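# Place phone on comic book, laptop on stand

## Task

Put the phone down flat so it lies entirely on top of the comic book, and put the closed laptop onto the laptop stand with its top side facing up and one of its long edges resting against the stand's lips; at the end neither gripper may be in contact with the phone or the laptop.

## Robot and tools

Robot: two arms, left_arm and right_arm, each ending in a two-finger parallel gripper. Fingers point along the gripper's +z axis and open and close along its y axis. The reported end_effector_position is the spot between the finger pads, roughly 1 cm short of the fingertips.

Frame: all hand poses, velocities and targets use the scene frame. Its origin sits at table-top height, halfway between the two arms' nominal bases; +z is up, +x points out over the table, and left_arm is on the +y side (arm names do not match image left/right). Real bases are offset from nominal; only a BASES line, if present, gives calibrated spots. Printed positions and orientations can be off by a few centimetres, more at long reach.

Row format (shared by execute_actions and move): 14 numbers, each in [-1, 1]: dx, dy, dz, rx, ry, rz, opening for left_arm, then the same seven for right_arm. Always send all 14, even if one arm stays still. dx, dy, dz, rx, ry, rz are offsets, not poses: they are measured along scene axes from that arm's Hand target as it stood when the action or move began, and the arm rotates about that Hand target position. Scale: 1.0 equals 0.6 m of translation or 180 degrees of rotation; rx, ry, rz form one rotation vector. A translation longer than 1.0 may be shortened along its direction. Opening is absolute, not an offset: +1 is fully open (0.094 m), -1 is closed. A 0 in the opening slot is a real command, so to leave a gripper unchanged resend its current opening (see the Tool commands line).

execute_actions(actions, cameras): actions is a list of actions; each action is a table of 1 to 15 rows, each row lasting one control step of 1/30 s. A table shorter than 15 rows repeats its last row to fill 15 steps. Every row of an action is counted from the action's starting Hand target, not from the previous row; a new action starts from the updated Hand target, so sending the same offset twice moves twice. An empty actions list just returns the state and images. Sending all six pose zeros for an arm re-commands its current Hand target; this is also how you release an arm that something has blocked and that keeps pressing.

move(target, speed, blend, opening_speed, blocking, cameras): drives each gripper in a straight line from its Hand target to the offset pose. target is one 14-number row or a list of up to 15 rows; every row in the list is an offset from the same starting Hand targets. speed: m/s per path, 0.002 to 4.3, default 0.25 (rotation capped at twice that in rad/s); one value or one per target. blend: metres of corner rounding for lists, default 0. opening_speed: rate of opening change per second on the -1..+1 scale, at least 0.2; use a low value to close gently on fragile items. blocking=false returns after about 0.5 s while the move continues. All paths finish together, take at least 0.5 s, and are cut at 10 s. Paths do not avoid obstacles or the other arm. Fast moves lag, stray and strike harder; aiming far beyond a contact pushes harder. Avoid paths passing near an arm's own base, which can flip its shoulder posture. Opening changes in later list targets happen on arrival after everything settles.

The move result adds a move: line giving how it ended (done, off_target, moving, held, fault) and any limits. done means at rest within 10 mm and 2 degrees of the pose; it says nothing about contact. limits=paced means the sent pose was clipped; limits=held means a check withheld steps, for instance the clearance check when arms come too close (it does not prevent gripper-to-gripper contact).

wait(seconds 0 to 10, cameras): lets the simulation run with last commands held; a running move continues and the wait ends early if the move ends. stop(cameras): brakes a running move; braking needs distance. zoom_image(camera, region): camera is cam_head_left or cam_head_right; region [x0, y0, x1, y1] in pixels, top-left origin, at most 504 by 504; full images are 896x504. Only cameras in the latest images can be zoomed. finished_scene(scene): ends the current scene, given its number; irreversible, so call only once the goal holds steadily.

Results: Hand target is the last commanded pose after clipping; the next offsets start from it. Orientation commands are clipped to within 40 degrees of the measured orientation each step. Grippers often settle a centimetre or more short because of friction and weight; a new command (even zeros) re-requests the target, and a remaining gap can be sent as an extra offset. grip_measured shows finger opening on the command scale; empty it reads up to about 2.7 mm wide, and on a firmly held hard part it can read about 3 mm narrower. grip_effort_nm is motor effort (negative closing), not pad force. Joint velocities reading within noise means the arm is still. Joint torques include the arm's weight; readings 3 and 4 wrap at ±28 N m.

Cautions: do not let anything fall from or be left off the table; do not release parts while they are moving; avoid slams, hard hits and heavy pushes; never squeeze or strike the other arm, since a hard press between arms can fail the task. Loose objects may occasionally get nudged. Holding loads, stretching out or pushing toward unreachable poses heats motors; a MOTOR HOT line warns at 85 °C, and at 100 °C that arm goes limp for 30 to 60 s or more (OVER-TEMPERATURE FAULT). The simulation keeps running while you compose each reply. Joint ranges (rad): waist -2.880 to 2.880, shoulder 0.000 to 3.142, elbow 0.000 to 3.019 (straight at 2.964), wrist pitch -1.693 to 1.571, wrist yaw -1.571 to 1.571, wrist roll -2.094 to 2.094.

Each tool is called after ">>>" by a JSON object that holds its "method" and its "body".

## Session

>>> {"method": "execute_actions", "body": {"actions": []}}

Scene clock: 0.00 s.
left_arm: end_effector_position=(+0.4917, +0.7724, +0.2723) grip_measured=+1.000 grip_effort_nm=n/a end_effector_quat_wxyz=(+0.538, +0.343, +0.763, +0.102) | right_arm: end_effector_position=(+0.0817, -0.5453, +0.1551) grip_measured=+1.000 grip_effort_nm=n/a end_effector_quat_wxyz=(-0.018, +0.931, +0.365, +0.017)
Joint positions: left_arm=[1.045 1.959 1.826 -0.901 1.086 1.589 0.094] | right_arm=[-1.159 1.068 0.818 -1.355 -0.035 1.239 0.094]
Joint velocities: within noise
Joint torques (N m): no reading
Motor temperatures (°C): left_arm=[23 25 27 24 28 25 28] | right_arm=[27 30 27 25 24 24 25]
Heat: left arm: hottest wrist yaw 28 °C; right arm: hottest shoulder 30 °C.
Hand target: left_arm +0.4939, +0.7763, +0.2941; +0.539, +0.352, +0.755, +0.121 | right_arm +0.0850, -0.5527, +0.1634; -0.006, +0.931, +0.366, +0.017
Tool commands: left_gripper/opening=+1.0 right_gripper/opening=+1.0

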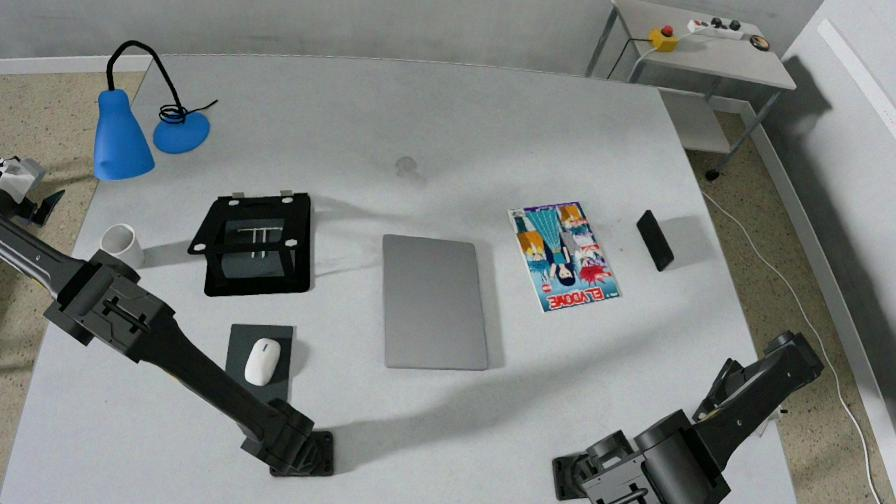

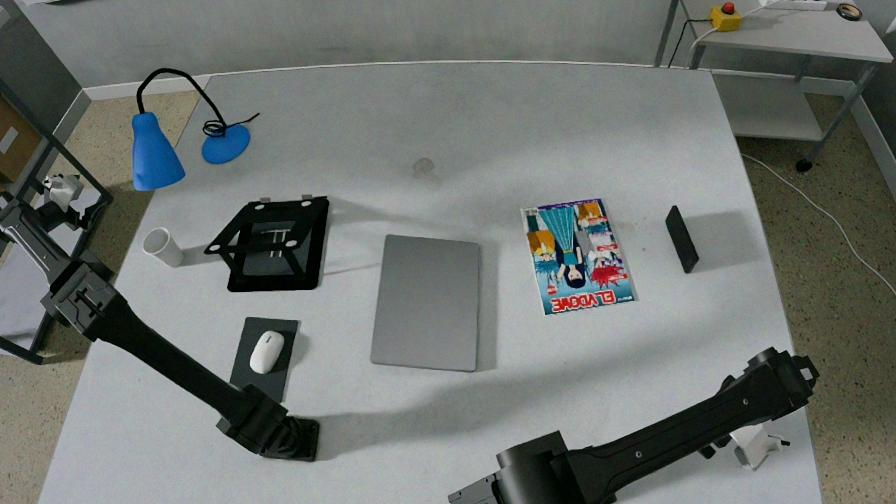

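>>> {"method": "zoom_image", "body": {"camera": "cam_head_left", "region": [170, 180, 350, 310]}}

>>> {"method": "zoom_image", "body": {"camera": "cam_head_right", "region": [190, 180, 370, 310]}}

>>> {"method": "zoom_image", "body": {"camera": "cam_head_left", "region": [360, 190, 720, 390]}}

>>> {"method": "zoom_image", "body": {"camera": "cam_head_right", "region": [350, 190, 710, 390]}}

Scaled by 2.800.

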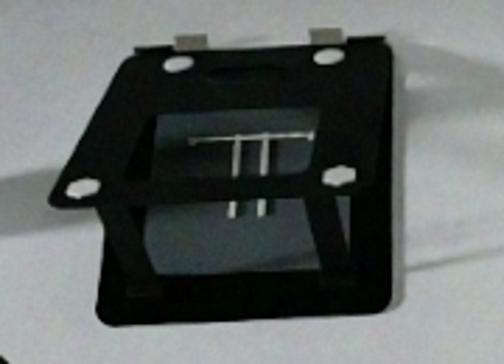

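Scaled by 2.800.

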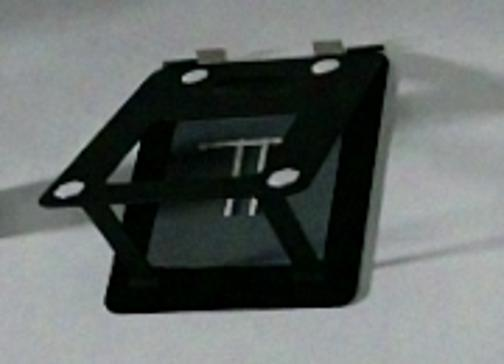

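Scaled by 1.400.

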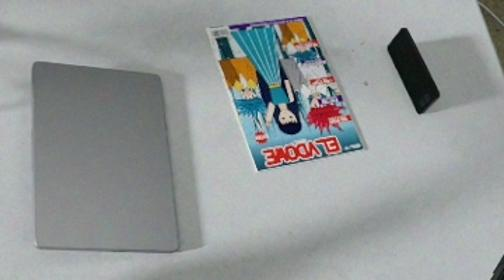

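Scaled by 1.400.

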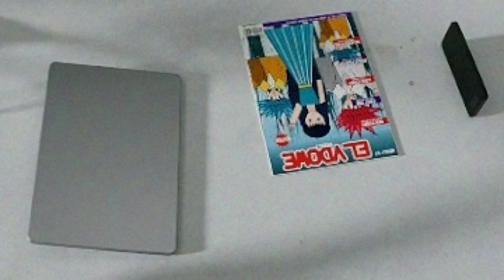

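>>> {"method": "zoom_image", "body": {"camera": "cam_head_left", "region": [370, 220, 520, 380]}}

>>> {"method": "zoom_image", "body": {"camera": "cam_head_right", "region": [360, 310, 510, 390]}}

>>> {"method": "zoom_image", "body": {"camera": "cam_head_right", "region": [640, 190, 740, 290]}}

>>> {"method": "zoom_image", "body": {"camera": "cam_head_right", "region": [640, 340, 840, 480]}}

>>> {"method": "zoom_image", "body": {"camera": "cam_head_left", "region": [0, 130, 200, 270]}}

Scaled by 3.150.

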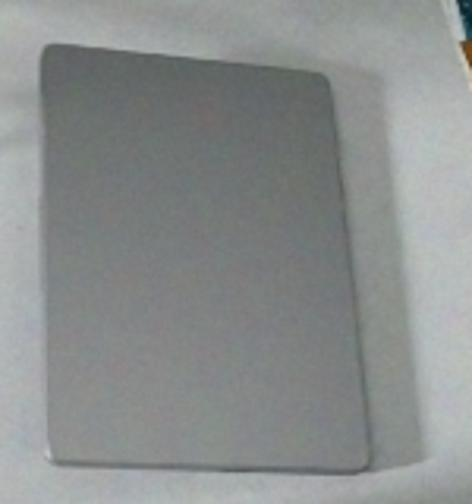

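Scaled by 3.360.

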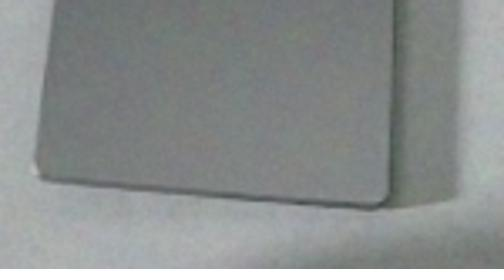

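Scaled by 5.040.

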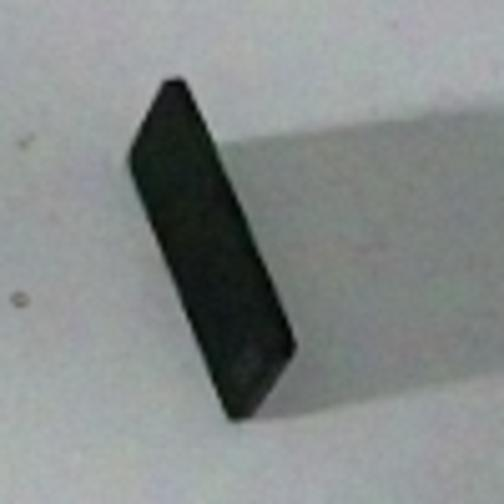

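Scaled by 2.520.

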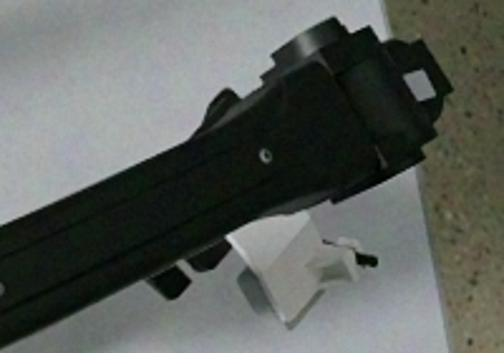

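Scaled by 2.520.

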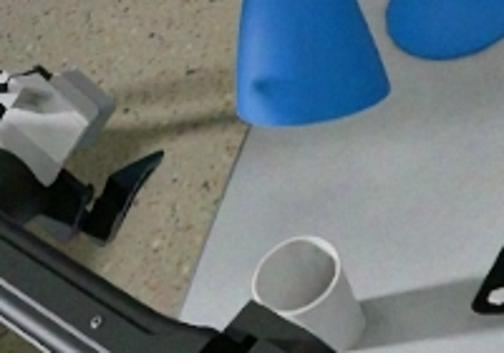

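>>> {"method": "move", "body": {"target": [0,0,0,0,0,0,1,0.44,0.22,0.144,0,0,-0.239,1]}}

Scene clock: 39.20 s.
left_arm: end_effector_position=(+0.4918, +0.7724, +0.2720) grip_measured=+1.000 grip_effort_nm=0.022 end_effector_quat_wxyz=(+0.538, +0.343, +0.763, +0.102) | right_arm: end_effector_position=(+0.3314, -0.4175, +0.2353) grip_measured=+1.000 grip_effort_nm=-0.007 end_effector_quat_wxyz=(-0.152, +0.940, +0.296, +0.081)
Joint positions: left_arm=[1.045 1.959 1.826 -0.901 1.086 1.589 0.094] | right_arm=[-0.447 1.373 1.256 -1.545 -0.335 2.075 0.094]
Joint velocities: within noise
Joint torques (N m): left_arm=[-1.44 -24.29 13.57 1.14 0.52 -0.06] | right_arm=[1.08 -10.93 12.46 -0.47 -0.18 0.24]
Motor temperatures (°C): left_arm=[23 28 31 24 28 24 27] | right_arm=[27 30 34 25 24 24 25]
Heat: left arm: hottest elbow 31 °C; right arm: hottest elbow 34 °C.
Hand target: left_arm +0.4939, +0.7763, +0.2941; +0.539, +0.352, +0.755, +0.121 | right_arm +0.3489, -0.4208, +0.2500; +0.000, +1.000, -0.001, +0.018
Off the commanded pose: left_arm 0.023 m, 3 deg | right_arm 0.023 m, 40 deg.
joint sent to its limit (right arm) — joint 6 (wrist roll), upper limit. The joint targets are off in orientation, not in position.
move: off_target (left_arm, right_arm)

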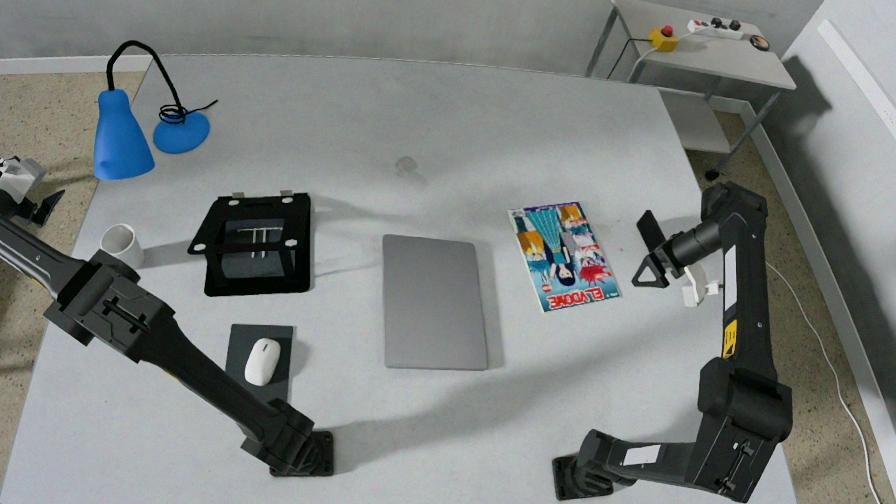

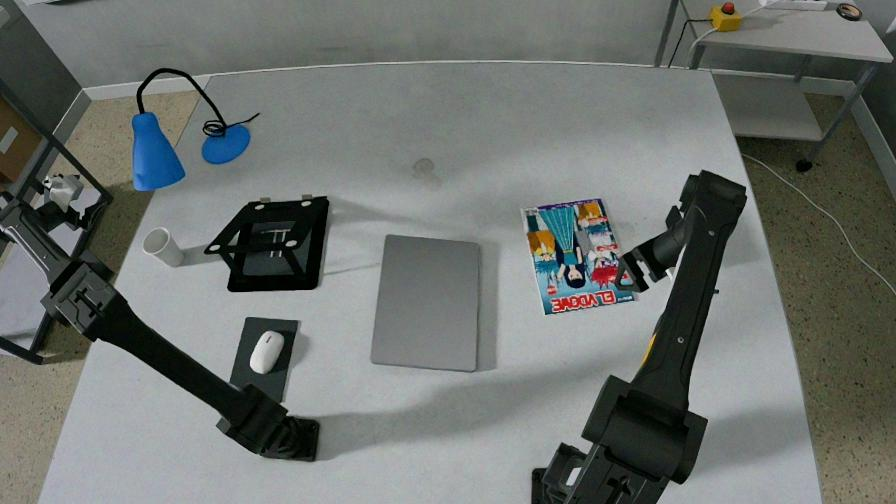

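>>> {"method": "move", "body": {"target": [[0,0,0,0,0,0,1,0,0,0.0,0,0,0.5,1],[0,0,0,0,0,0,1,-0.08,0,-0.08,0.2825,0.0271,-0.897,0.2]], "speed": 0.6}}

Scene clock: 77.53 s.
left_arm: end_effector_position=(+0.4917, +0.7724, +0.2723) grip_measured=+1.000 grip_effort_nm=0.022 end_effector_quat_wxyz=(+0.538, +0.343, +0.763, +0.102) | right_arm: end_effector_position=(+0.3031, -0.4172, +0.2054) grip_measured=+0.202 grip_effort_nm=-0.081 end_effector_quat_wxyz=(+0.281, -0.095, +0.955, +0.030)
Joint positions: left_arm=[1.045 1.959 1.826 -0.901 1.086 1.589 0.094] | right_arm=[-0.488 0.967 0.797 -0.939 -0.351 -0.597 0.056]
Joint velocities: within noise
Joint torques (N m): left_arm=[-1.2 -23.88 13.86 1.2 0.52 -0.04] | right_arm=[-0.38 -6.71 8.2 1.17 -0.26 0.09]
Motor temperatures (°C): left_arm=[23 30 33 24 28 24 27] | right_arm=[27 31 39 25 24 24 25]
Heat: left arm: hottest elbow 33 °C; right arm: hottest elbow 39 °C.
Hand target: left_arm +0.4940, +0.7763, +0.2938; +0.539, +0.352, +0.755, +0.121 | right_arm +0.3009, -0.4208, +0.2020; +0.281, -0.092, +0.955, +0.028
Off the commanded pose: left_arm 0.022 m, 3 deg | right_arm 0.005 m, 0 deg.
move: off_target (left_arm)

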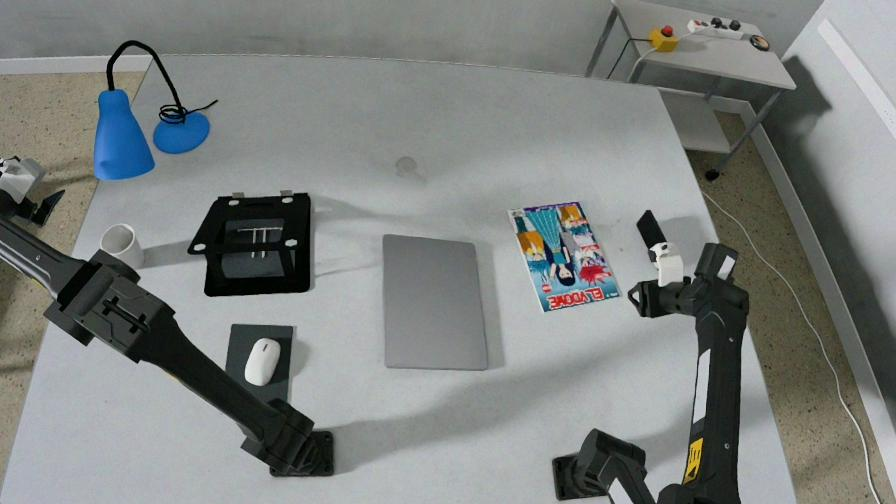

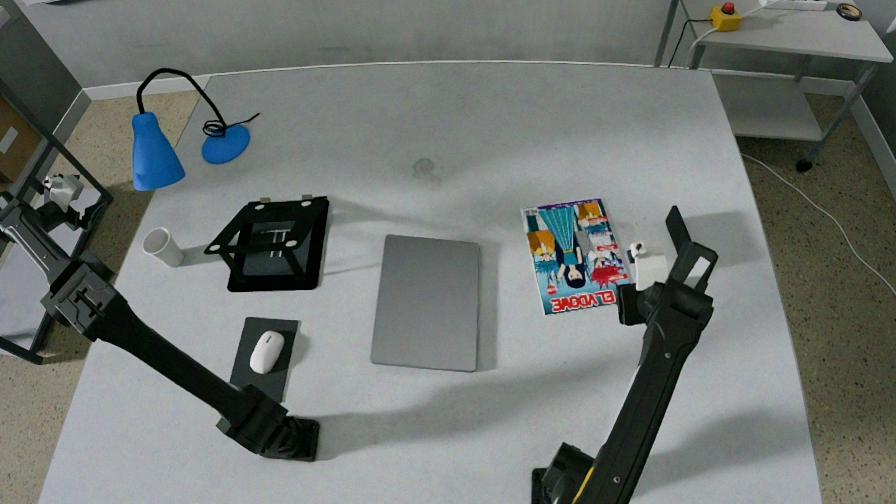

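>>> {"method": "zoom_image", "body": {"camera": "cam_head_right", "region": [600, 190, 760, 340]}}

>>> {"method": "zoom_image", "body": {"camera": "cam_head_left", "region": [600, 190, 760, 340]}}

Scaled by 3.150.

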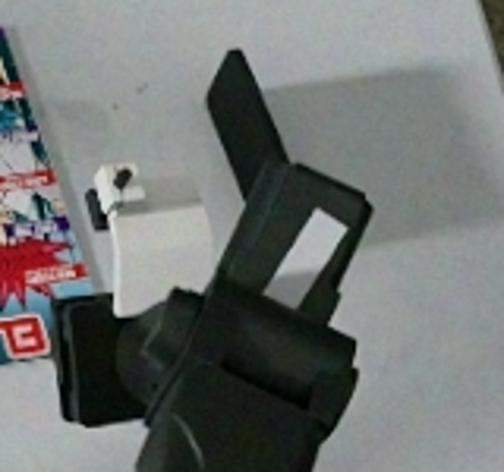

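Scaled by 3.150.

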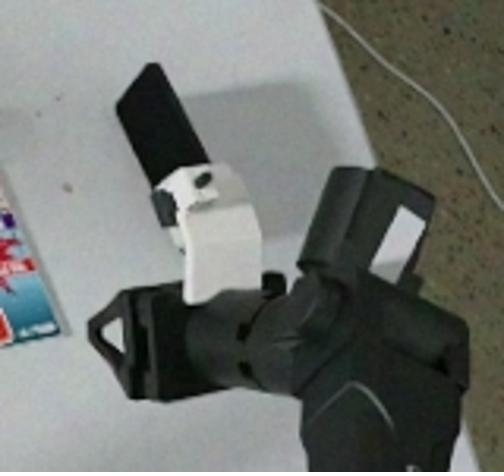

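>>> {"method": "move", "body": {"target": [0,0,0,0,0,0,1,0.0,0.083,-0.15,0,0,0,0.2], "cameras": ["cam_head_left","cam_head_right"]}}

>>> {"method": "zoom_image", "body": {"camera": "cam_head_right", "region": [600, 190, 760, 340]}}

>>> {"method": "zoom_image", "body": {"camera": "cam_head_left", "region": [600, 190, 760, 340]}}

Scene clock: 93.07 s.
left_arm: end_effector_position=(+0.4917, +0.7724, +0.2723) grip_measured=+1.000 grip_effort_nm=0.022 end_effector_quat_wxyz=(+0.538, +0.343, +0.763, +0.102) | right_arm: end_effector_position=(+0.3016, -0.3755, +0.1216) grip_measured=+0.201 grip_effort_nm=-0.076 end_effector_quat_wxyz=(+0.288, -0.091, +0.953, +0.023)
Joint positions: left_arm=[1.045 1.959 1.826 -0.901 1.086 1.589 0.094] | right_arm=[-0.339 0.969 0.559 -0.635 -0.273 -0.451 0.056]
Joint velocities: within noise
Joint torques (N m): left_arm=[-1.9 -23.41 13.89 1.06 0.53 -0.04] | right_arm=[1.44 -4.6 7.47 1.44 -0.07 0.21]
Motor temperatures (°C): left_arm=[23 30 33 24 28 24 27] | right_arm=[27 31 37 25 24 23 25]
Heat: left arm: hottest elbow 33 °C; right arm: hottest elbow 37 °C.
Hand target: left_arm +0.4939, +0.7763, +0.2941; +0.539, +0.352, +0.755, +0.121 | right_arm +0.3010, -0.3710, +0.1120; +0.281, -0.092, +0.955, +0.028
Off the commanded pose: left_arm 0.022 m, 3 deg | right_arm 0.011 m, 1 deg.
move: off_target (left_arm, right_arm)

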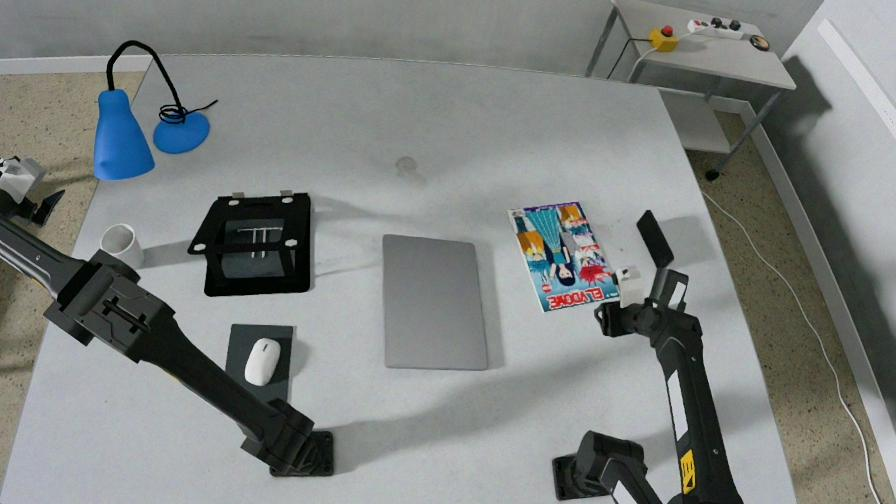

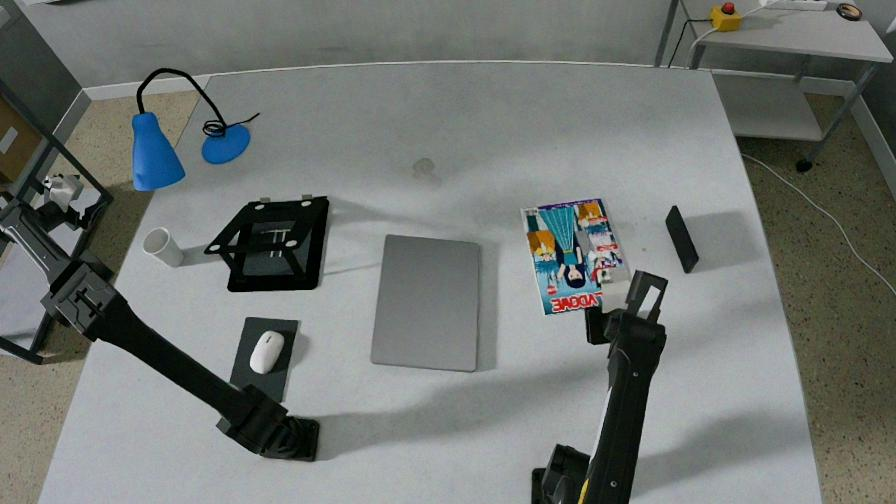

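Scaled by 3.150.

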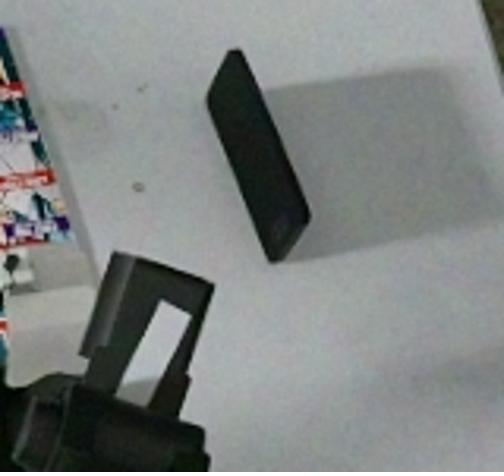

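Scaled by 3.150.

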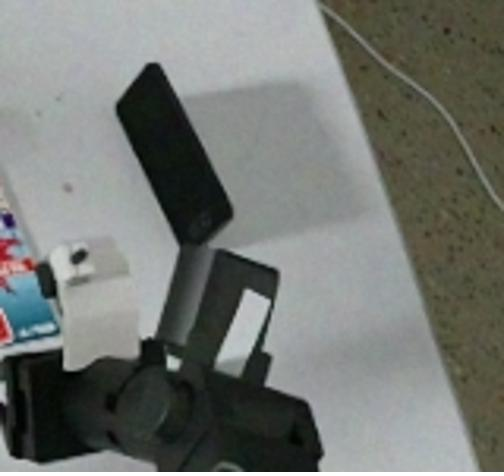

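>>> {"method": "move", "body": {"target": [0,0,0,0,0,0,1,0.06,0.07,0.0,0.0265,-0.1363,0,0.2], "cameras": ["cam_head_left","cam_head_right"]}}

>>> {"method": "zoom_image", "body": {"camera": "cam_head_right", "region": [560, 190, 720, 340]}}

>>> {"method": "zoom_image", "body": {"camera": "cam_head_left", "region": [560, 190, 720, 340]}}

Scene clock: 122.63 s.
left_arm: end_effector_position=(+0.4917, +0.7724, +0.2723) grip_measured=+1.000 grip_effort_nm=0.027 end_effector_quat_wxyz=(+0.538, +0.343, +0.763, +0.102) | right_arm: end_effector_position=(+0.3391, -0.3341, +0.1208) grip_measured=+0.201 grip_effort_nm=-0.081 end_effector_quat_wxyz=(+0.486, -0.084, +0.869, +0.041)
Joint positions: left_arm=[1.045 1.959 1.826 -0.901 1.086 1.589 0.094] | right_arm=[-0.227 0.965 0.324 0.052 -0.34 -0.231 0.056]
Joint velocities: within noise
Joint torques (N m): left_arm=[-1.44 -23.06 13.6 1.17 0.53 -0.02] | right_arm=[1.44 -3.78 6.94 2 -0.02 0.24]
Motor temperatures (°C): left_arm=[23 31 34 24 28 24 27] | right_arm=[27 31 37 25 24 23 25]
Heat: left arm: hottest elbow 34 °C; right arm: hottest elbow 37 °C.
Hand target: left_arm +0.4939, +0.7763, +0.2941; +0.539, +0.352, +0.755, +0.121 | right_arm +0.3370, -0.3290, +0.1121; +0.482, -0.084, +0.871, +0.047
Off the commanded pose: left_arm 0.022 m, 3 deg | right_arm 0.010 m, 1 deg.
move: off_target (left_arm)

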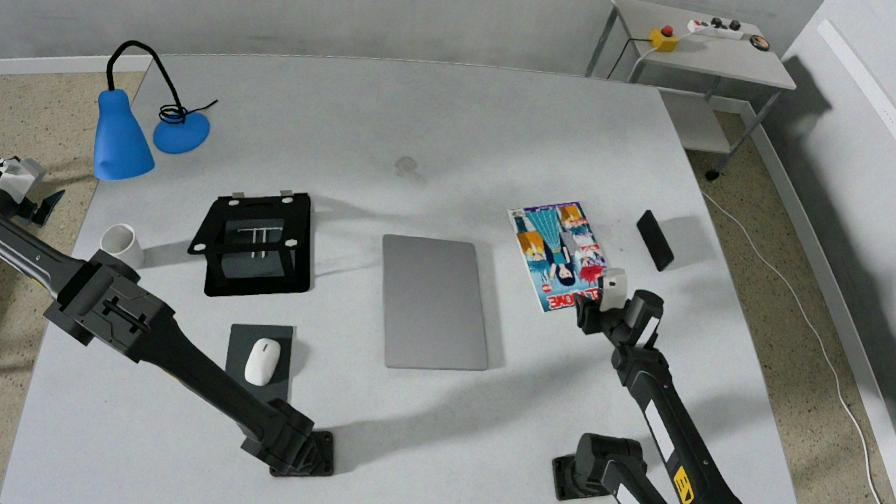

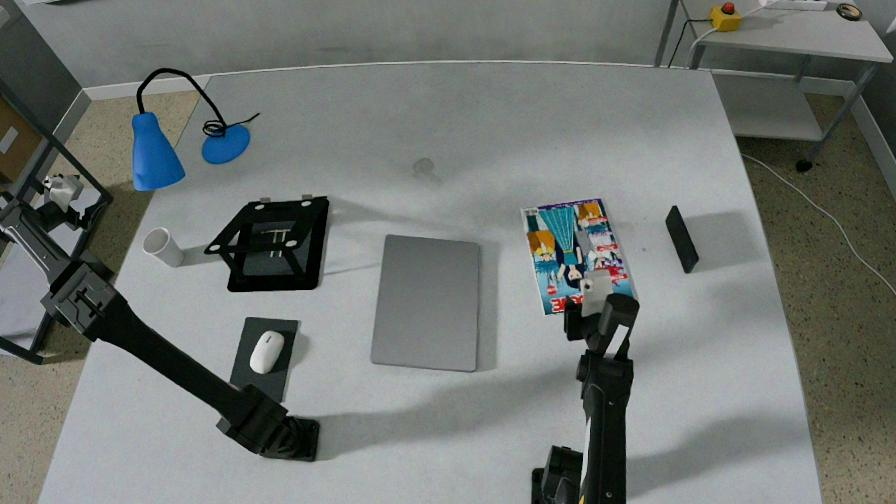

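Scaled by 3.150.

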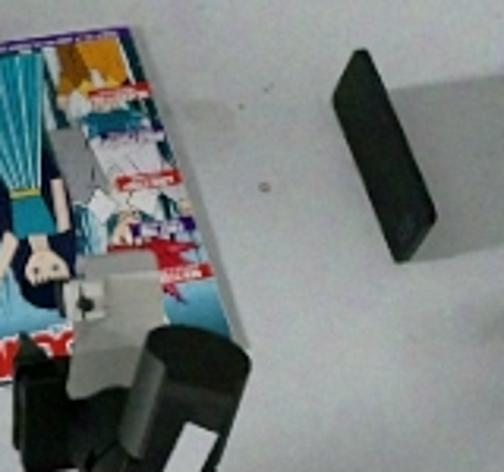

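Scaled by 3.150.

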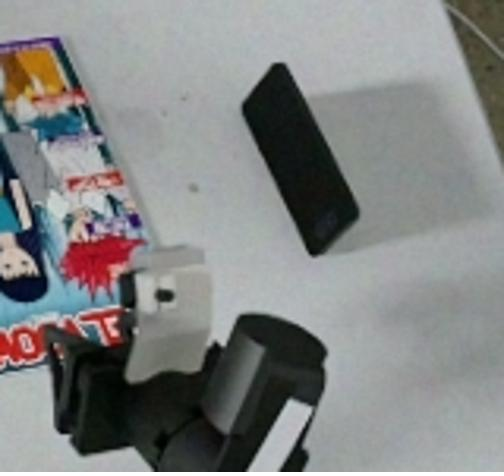

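>>> {"method": "move", "body": {"target": [0,0,0,0,0,0,1,0.0,0.0,0.0,0.354,0.069,0,0.2], "cameras": ["cam_head_left","cam_head_right"]}}

>>> {"method": "zoom_image", "body": {"camera": "cam_head_right", "region": [560, 190, 720, 340]}}

>>> {"method": "zoom_image", "body": {"camera": "cam_head_left", "region": [560, 190, 720, 340]}}

Scene clock: 133.23 s.
left_arm: end_effector_position=(+0.4917, +0.7724, +0.2723) grip_measured=+1.000 grip_effort_nm=0.022 end_effector_quat_wxyz=(+0.538, +0.343, +0.763, +0.102) | right_arm: end_effector_position=(+0.3294, -0.3213, +0.1098) grip_measured=+0.201 grip_effort_nm=-0.085 end_effector_quat_wxyz=(+0.354, +0.185, +0.762, +0.509)
Joint positions: left_arm=[1.045 1.959 1.826 -0.901 1.086 1.589 0.094] | right_arm=[-0.489 1.335 0.324 0.419 -1.143 0.653 0.056]
Joint velocities: within noise
Joint torques (N m): left_arm=[-0.79 -23.24 13.68 1.07 0.52 -0.04] | right_arm=[-0.26 -6.59 6.79 1.7 -0.24 0.11]
Motor temperatures (°C): left_arm=[23 31 34 24 28 24 27] | right_arm=[27 31 36 25 24 23 25]
Heat: left arm: hottest elbow 34 °C; right arm: hottest elbow 36 °C.
Hand target: left_arm +0.4939, +0.7763, +0.2941; +0.539, +0.352, +0.755, +0.121 | right_arm +0.3370, -0.3290, +0.1119; +0.361, +0.187, +0.760, +0.507
Off the commanded pose: left_arm 0.022 m, 3 deg | right_arm 0.011 m, 1 deg.
move: off_target (left_arm, right_arm)

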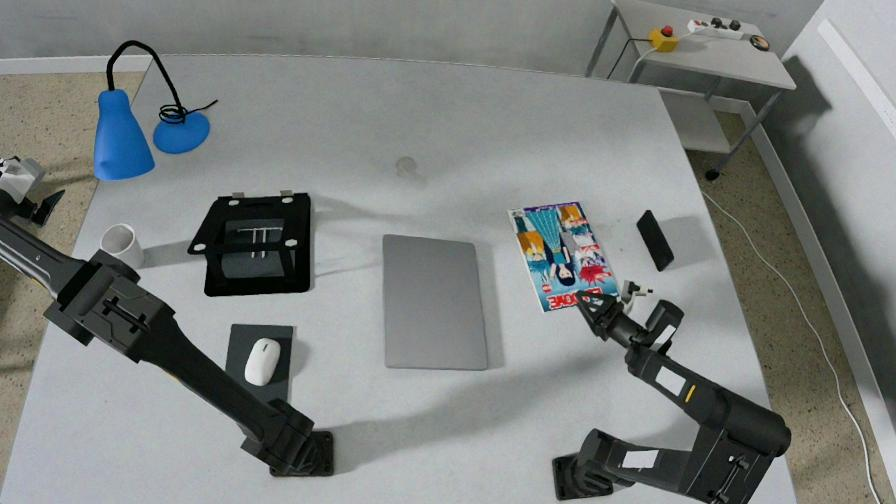

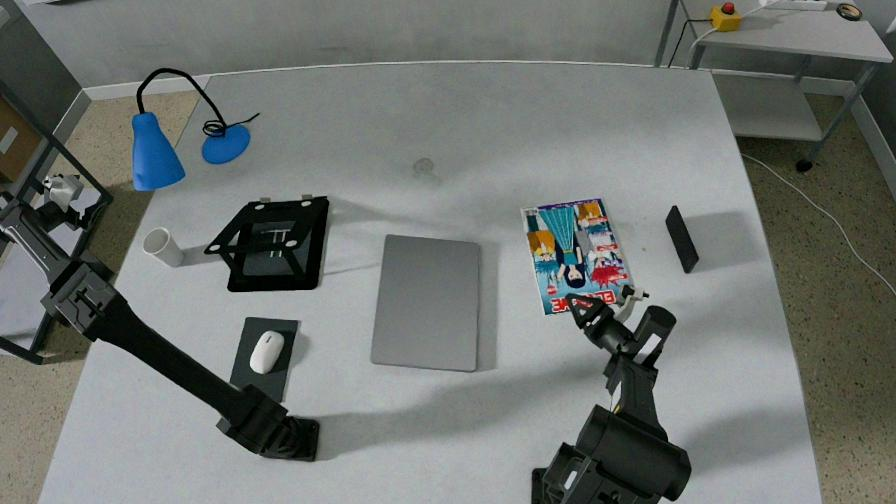

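Scaled by 3.150.

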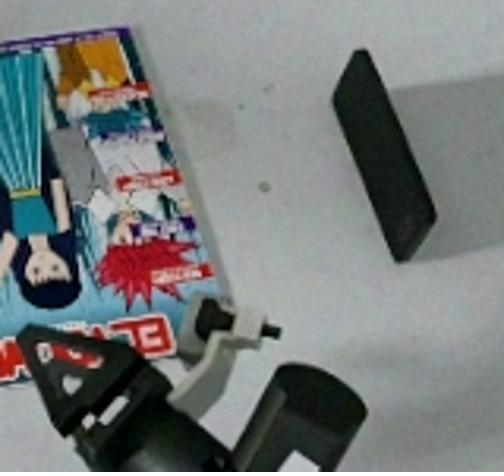

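Scaled by 3.150.

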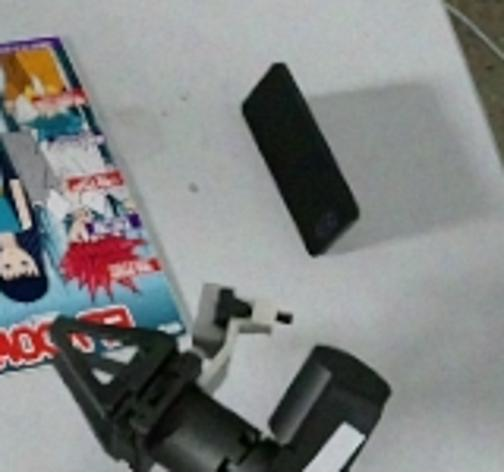

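>>> {"method": "move", "body": {"target": [0,0,0,0,0,0,1,0.155,-0.318,0.083,0,0,0,0.0], "cameras": ["cam_head_left","cam_head_right"]}}

>>> {"method": "zoom_image", "body": {"camera": "cam_head_right", "region": [600, 190, 760, 340]}}

>>> {"method": "zoom_image", "body": {"camera": "cam_head_left", "region": [600, 190, 760, 340]}}

Scene clock: 146.57 s.
left_arm: end_effector_position=(+0.4917, +0.7724, +0.2723) grip_measured=+1.000 grip_effort_nm=0.022 end_effector_quat_wxyz=(+0.538, +0.343, +0.763, +0.102) | right_arm: end_effector_position=(+0.4169, -0.5038, +0.1553) grip_measured=+0.001 grip_effort_nm=-0.081 end_effector_quat_wxyz=(+0.352, +0.194, +0.758, +0.514)
Joint positions: left_arm=[1.045 1.959 1.826 -0.901 1.086 1.589 0.094] | right_arm=[-0.766 1.645 0.964 -0.514 -1.327 0.037 0.047]
Joint velocities: within noise
Joint torques (N m): left_arm=[-1.73 -23.12 13.71 1.24 0.55 -0.03] | right_arm=[0.03 -13.8 10.8 0.27 -0.47 0.04]
Motor temperatures (°C): left_arm=[23 31 34 24 28 24 27] | right_arm=[27 31 36 25 24 23 25]
Heat: left arm: hottest elbow 34 °C; right arm: hottest elbow 36 °C.
Hand target: left_arm +0.4939, +0.7763, +0.2941; +0.539, +0.352, +0.755, +0.121 | right_arm +0.4299, -0.5197, +0.1616; +0.361, +0.187, +0.760, +0.507
Off the commanded pose: left_arm 0.022 m, 3 deg | right_arm 0.022 m, 2 deg.
move: off_target (left_arm, right_arm)

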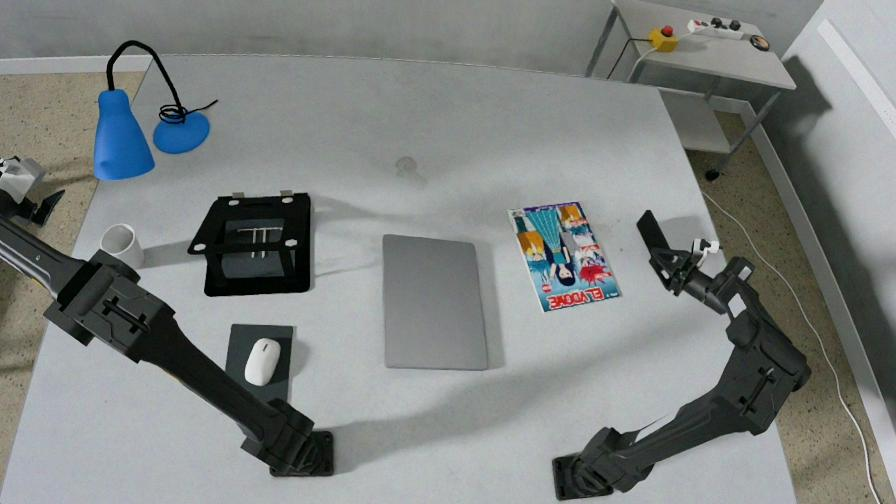

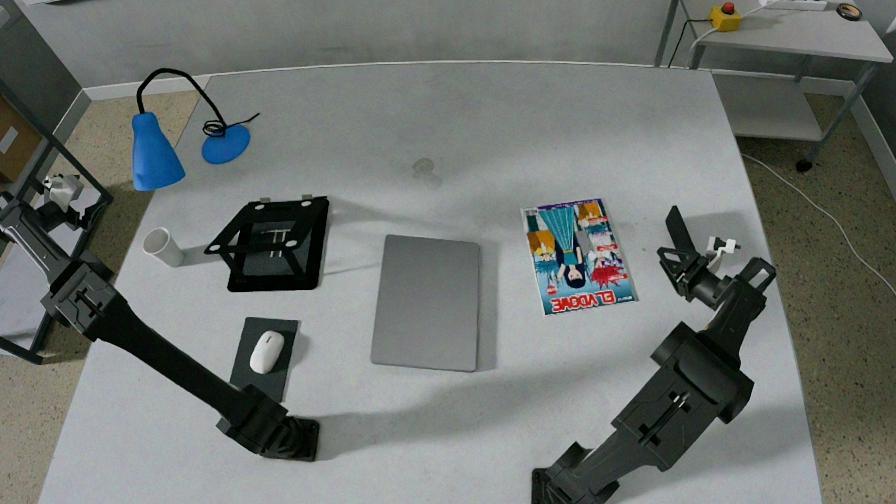

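Scaled by 3.150.

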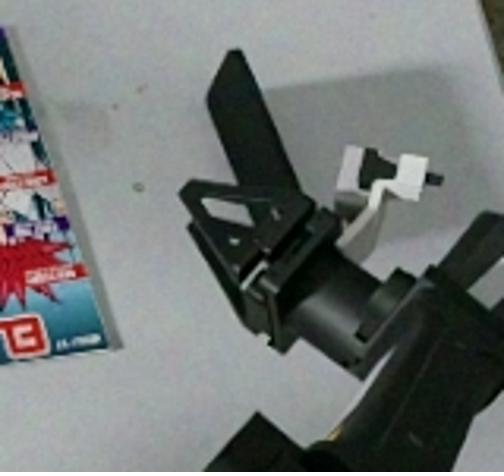

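Scaled by 3.150.

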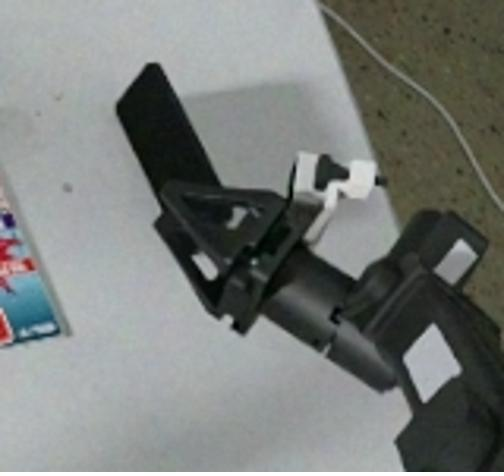

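>>> {"method": "move", "body": {"target": [0,0,0,0,0,0,1,-0.02,0.06,-0.15,0,0,0,0.0], "cameras": ["cam_head_left","cam_head_right"]}}

>>> {"method": "zoom_image", "body": {"camera": "cam_head_right", "region": [600, 190, 760, 340]}}

>>> {"method": "zoom_image", "body": {"camera": "cam_head_left", "region": [600, 190, 760, 340]}}

Scene clock: 160.20 s.
left_arm: end_effector_position=(+0.4917, +0.7724, +0.2723) grip_measured=+1.000 grip_effort_nm=0.022 end_effector_quat_wxyz=(+0.538, +0.343, +0.763, +0.102) | right_arm: end_effector_position=(+0.4188, -0.4910, +0.0796) grip_measured=+0.001 grip_effort_nm=-0.081 end_effector_quat_wxyz=(+0.369, +0.185, +0.760, +0.503)
Joint positions: left_arm=[1.045 1.959 1.826 -0.901 1.086 1.589 0.094] | right_arm=[-0.741 1.774 0.845 -0.106 -1.309 0.157 0.047]
Joint velocities: within noise
Joint torques (N m): left_arm=[-2.26 -23.3 13.59 1.22 0.5 -0.04] | right_arm=[1.32 -15.27 4.75 1.28 -0.42 0.12]
Motor temperatures (°C): left_arm=[23 31 35 24 28 24 27] | right_arm=[27 31 36 25 24 23 25]
Heat: left arm: hottest elbow 35 °C; right arm: hottest elbow 36 °C.
Hand target: left_arm +0.4939, +0.7763, +0.2941; +0.539, +0.352, +0.755, +0.121 | right_arm +0.4180, -0.4838, +0.0716; +0.361, +0.187, +0.760, +0.507
Off the commanded pose: left_arm 0.022 m, 3 deg | right_arm 0.011 m, 1 deg.
move: off_target (left_arm, right_arm)

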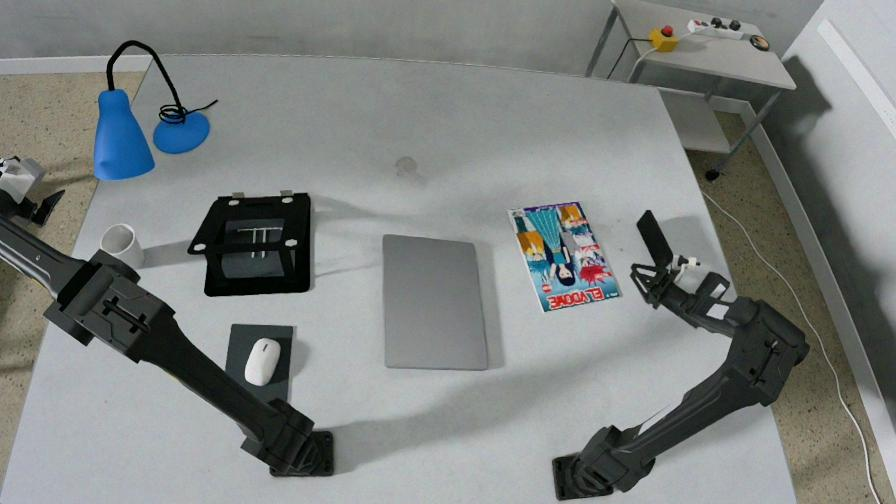

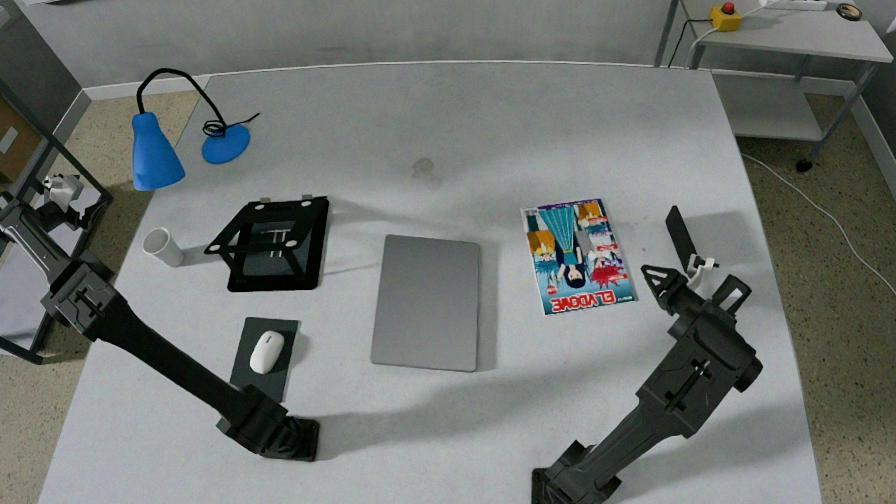

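Scaled by 3.150.

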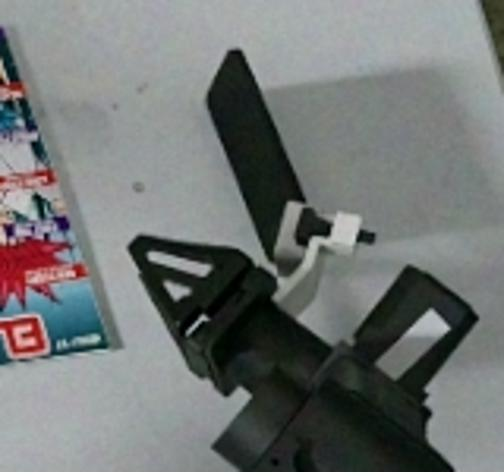

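Scaled by 3.150.

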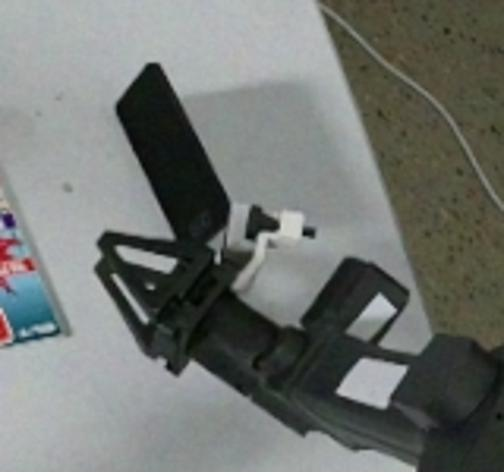

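>>> {"method": "move", "body": {"target": [[0,0,0,0,0,0,1,-0.097,-0.027,0.114,0,0,0,0.4],[0,0,0,0,0,0,1,-0.045,-0.215,0.090,-0.354,-0.069,0,0.4]], "blend": 0.03, "cameras": ["cam_head_left","cam_head_right"]}}

>>> {"method": "zoom_image", "body": {"camera": "cam_head_right", "region": [640, 190, 800, 340]}}

>>> {"method": "zoom_image", "body": {"camera": "cam_head_left", "region": [600, 190, 760, 340]}}

Scene clock: 183.13 s.
left_arm: end_effector_position=(+0.4917, +0.7724, +0.2723) grip_measured=+1.000 grip_effort_nm=0.022 end_effector_quat_wxyz=(+0.538, +0.343, +0.763, +0.102) | right_arm: end_effector_position=(+0.3857, -0.5975, +0.1088) grip_measured=+0.399 grip_effort_nm=0.061 end_effector_quat_wxyz=(+0.468, -0.076, +0.878, +0.071)
Joint positions: left_arm=[1.045 1.959 1.826 -0.901 1.086 1.589 0.094] | right_arm=[-0.867 1.566 0.871 -0.272 -0.836 -0.759 0.066]
Joint velocities: within noise
Joint torques (N m): left_arm=[-1.38 -23.88 13.68 1.06 0.58 -0.02] | right_arm=[-0.32 -15.56 9.07 1.4 -0.31 0.07]
Motor temperatures (°C): left_arm=[23 31 35 24 28 24 27] | right_arm=[27 32 35 25 24 23 25]
Heat: left arm: hottest elbow 35 °C; right arm: hottest elbow 35 °C.
Hand target: left_arm +0.4939, +0.7763, +0.2941; +0.539, +0.352, +0.755, +0.121 | right_arm +0.3909, -0.6128, +0.1257; +0.481, -0.084, +0.871, +0.047
Off the commanded pose: left_arm 0.022 m, 3 deg | right_arm 0.023 m, 3 deg.
move: off_target (left_arm, right_arm)

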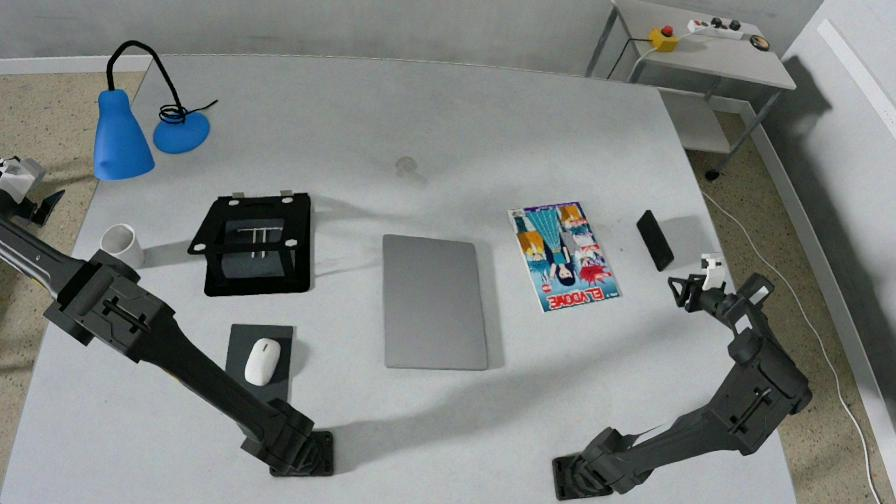

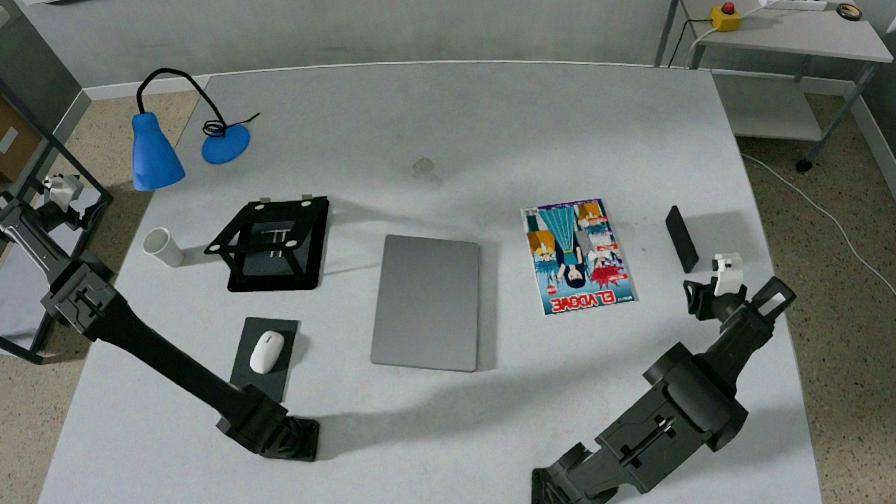

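Scaled by 3.150.

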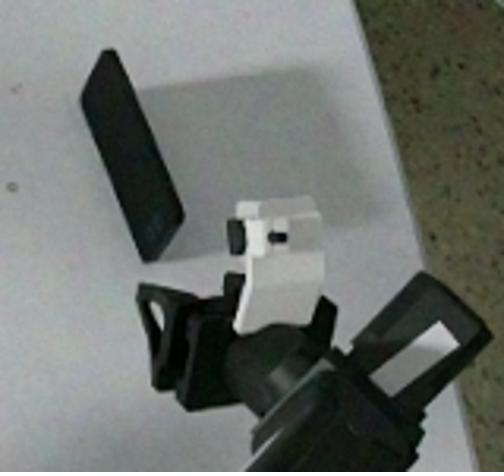

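Scaled by 3.150.

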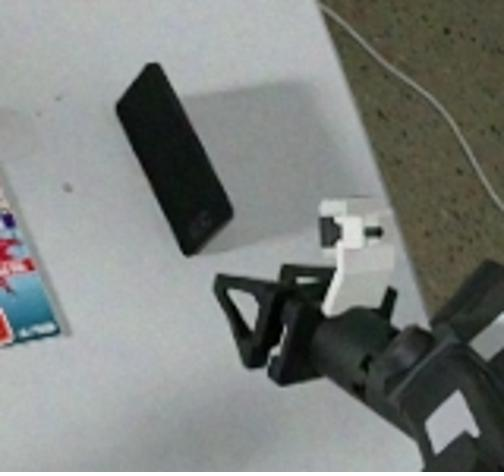

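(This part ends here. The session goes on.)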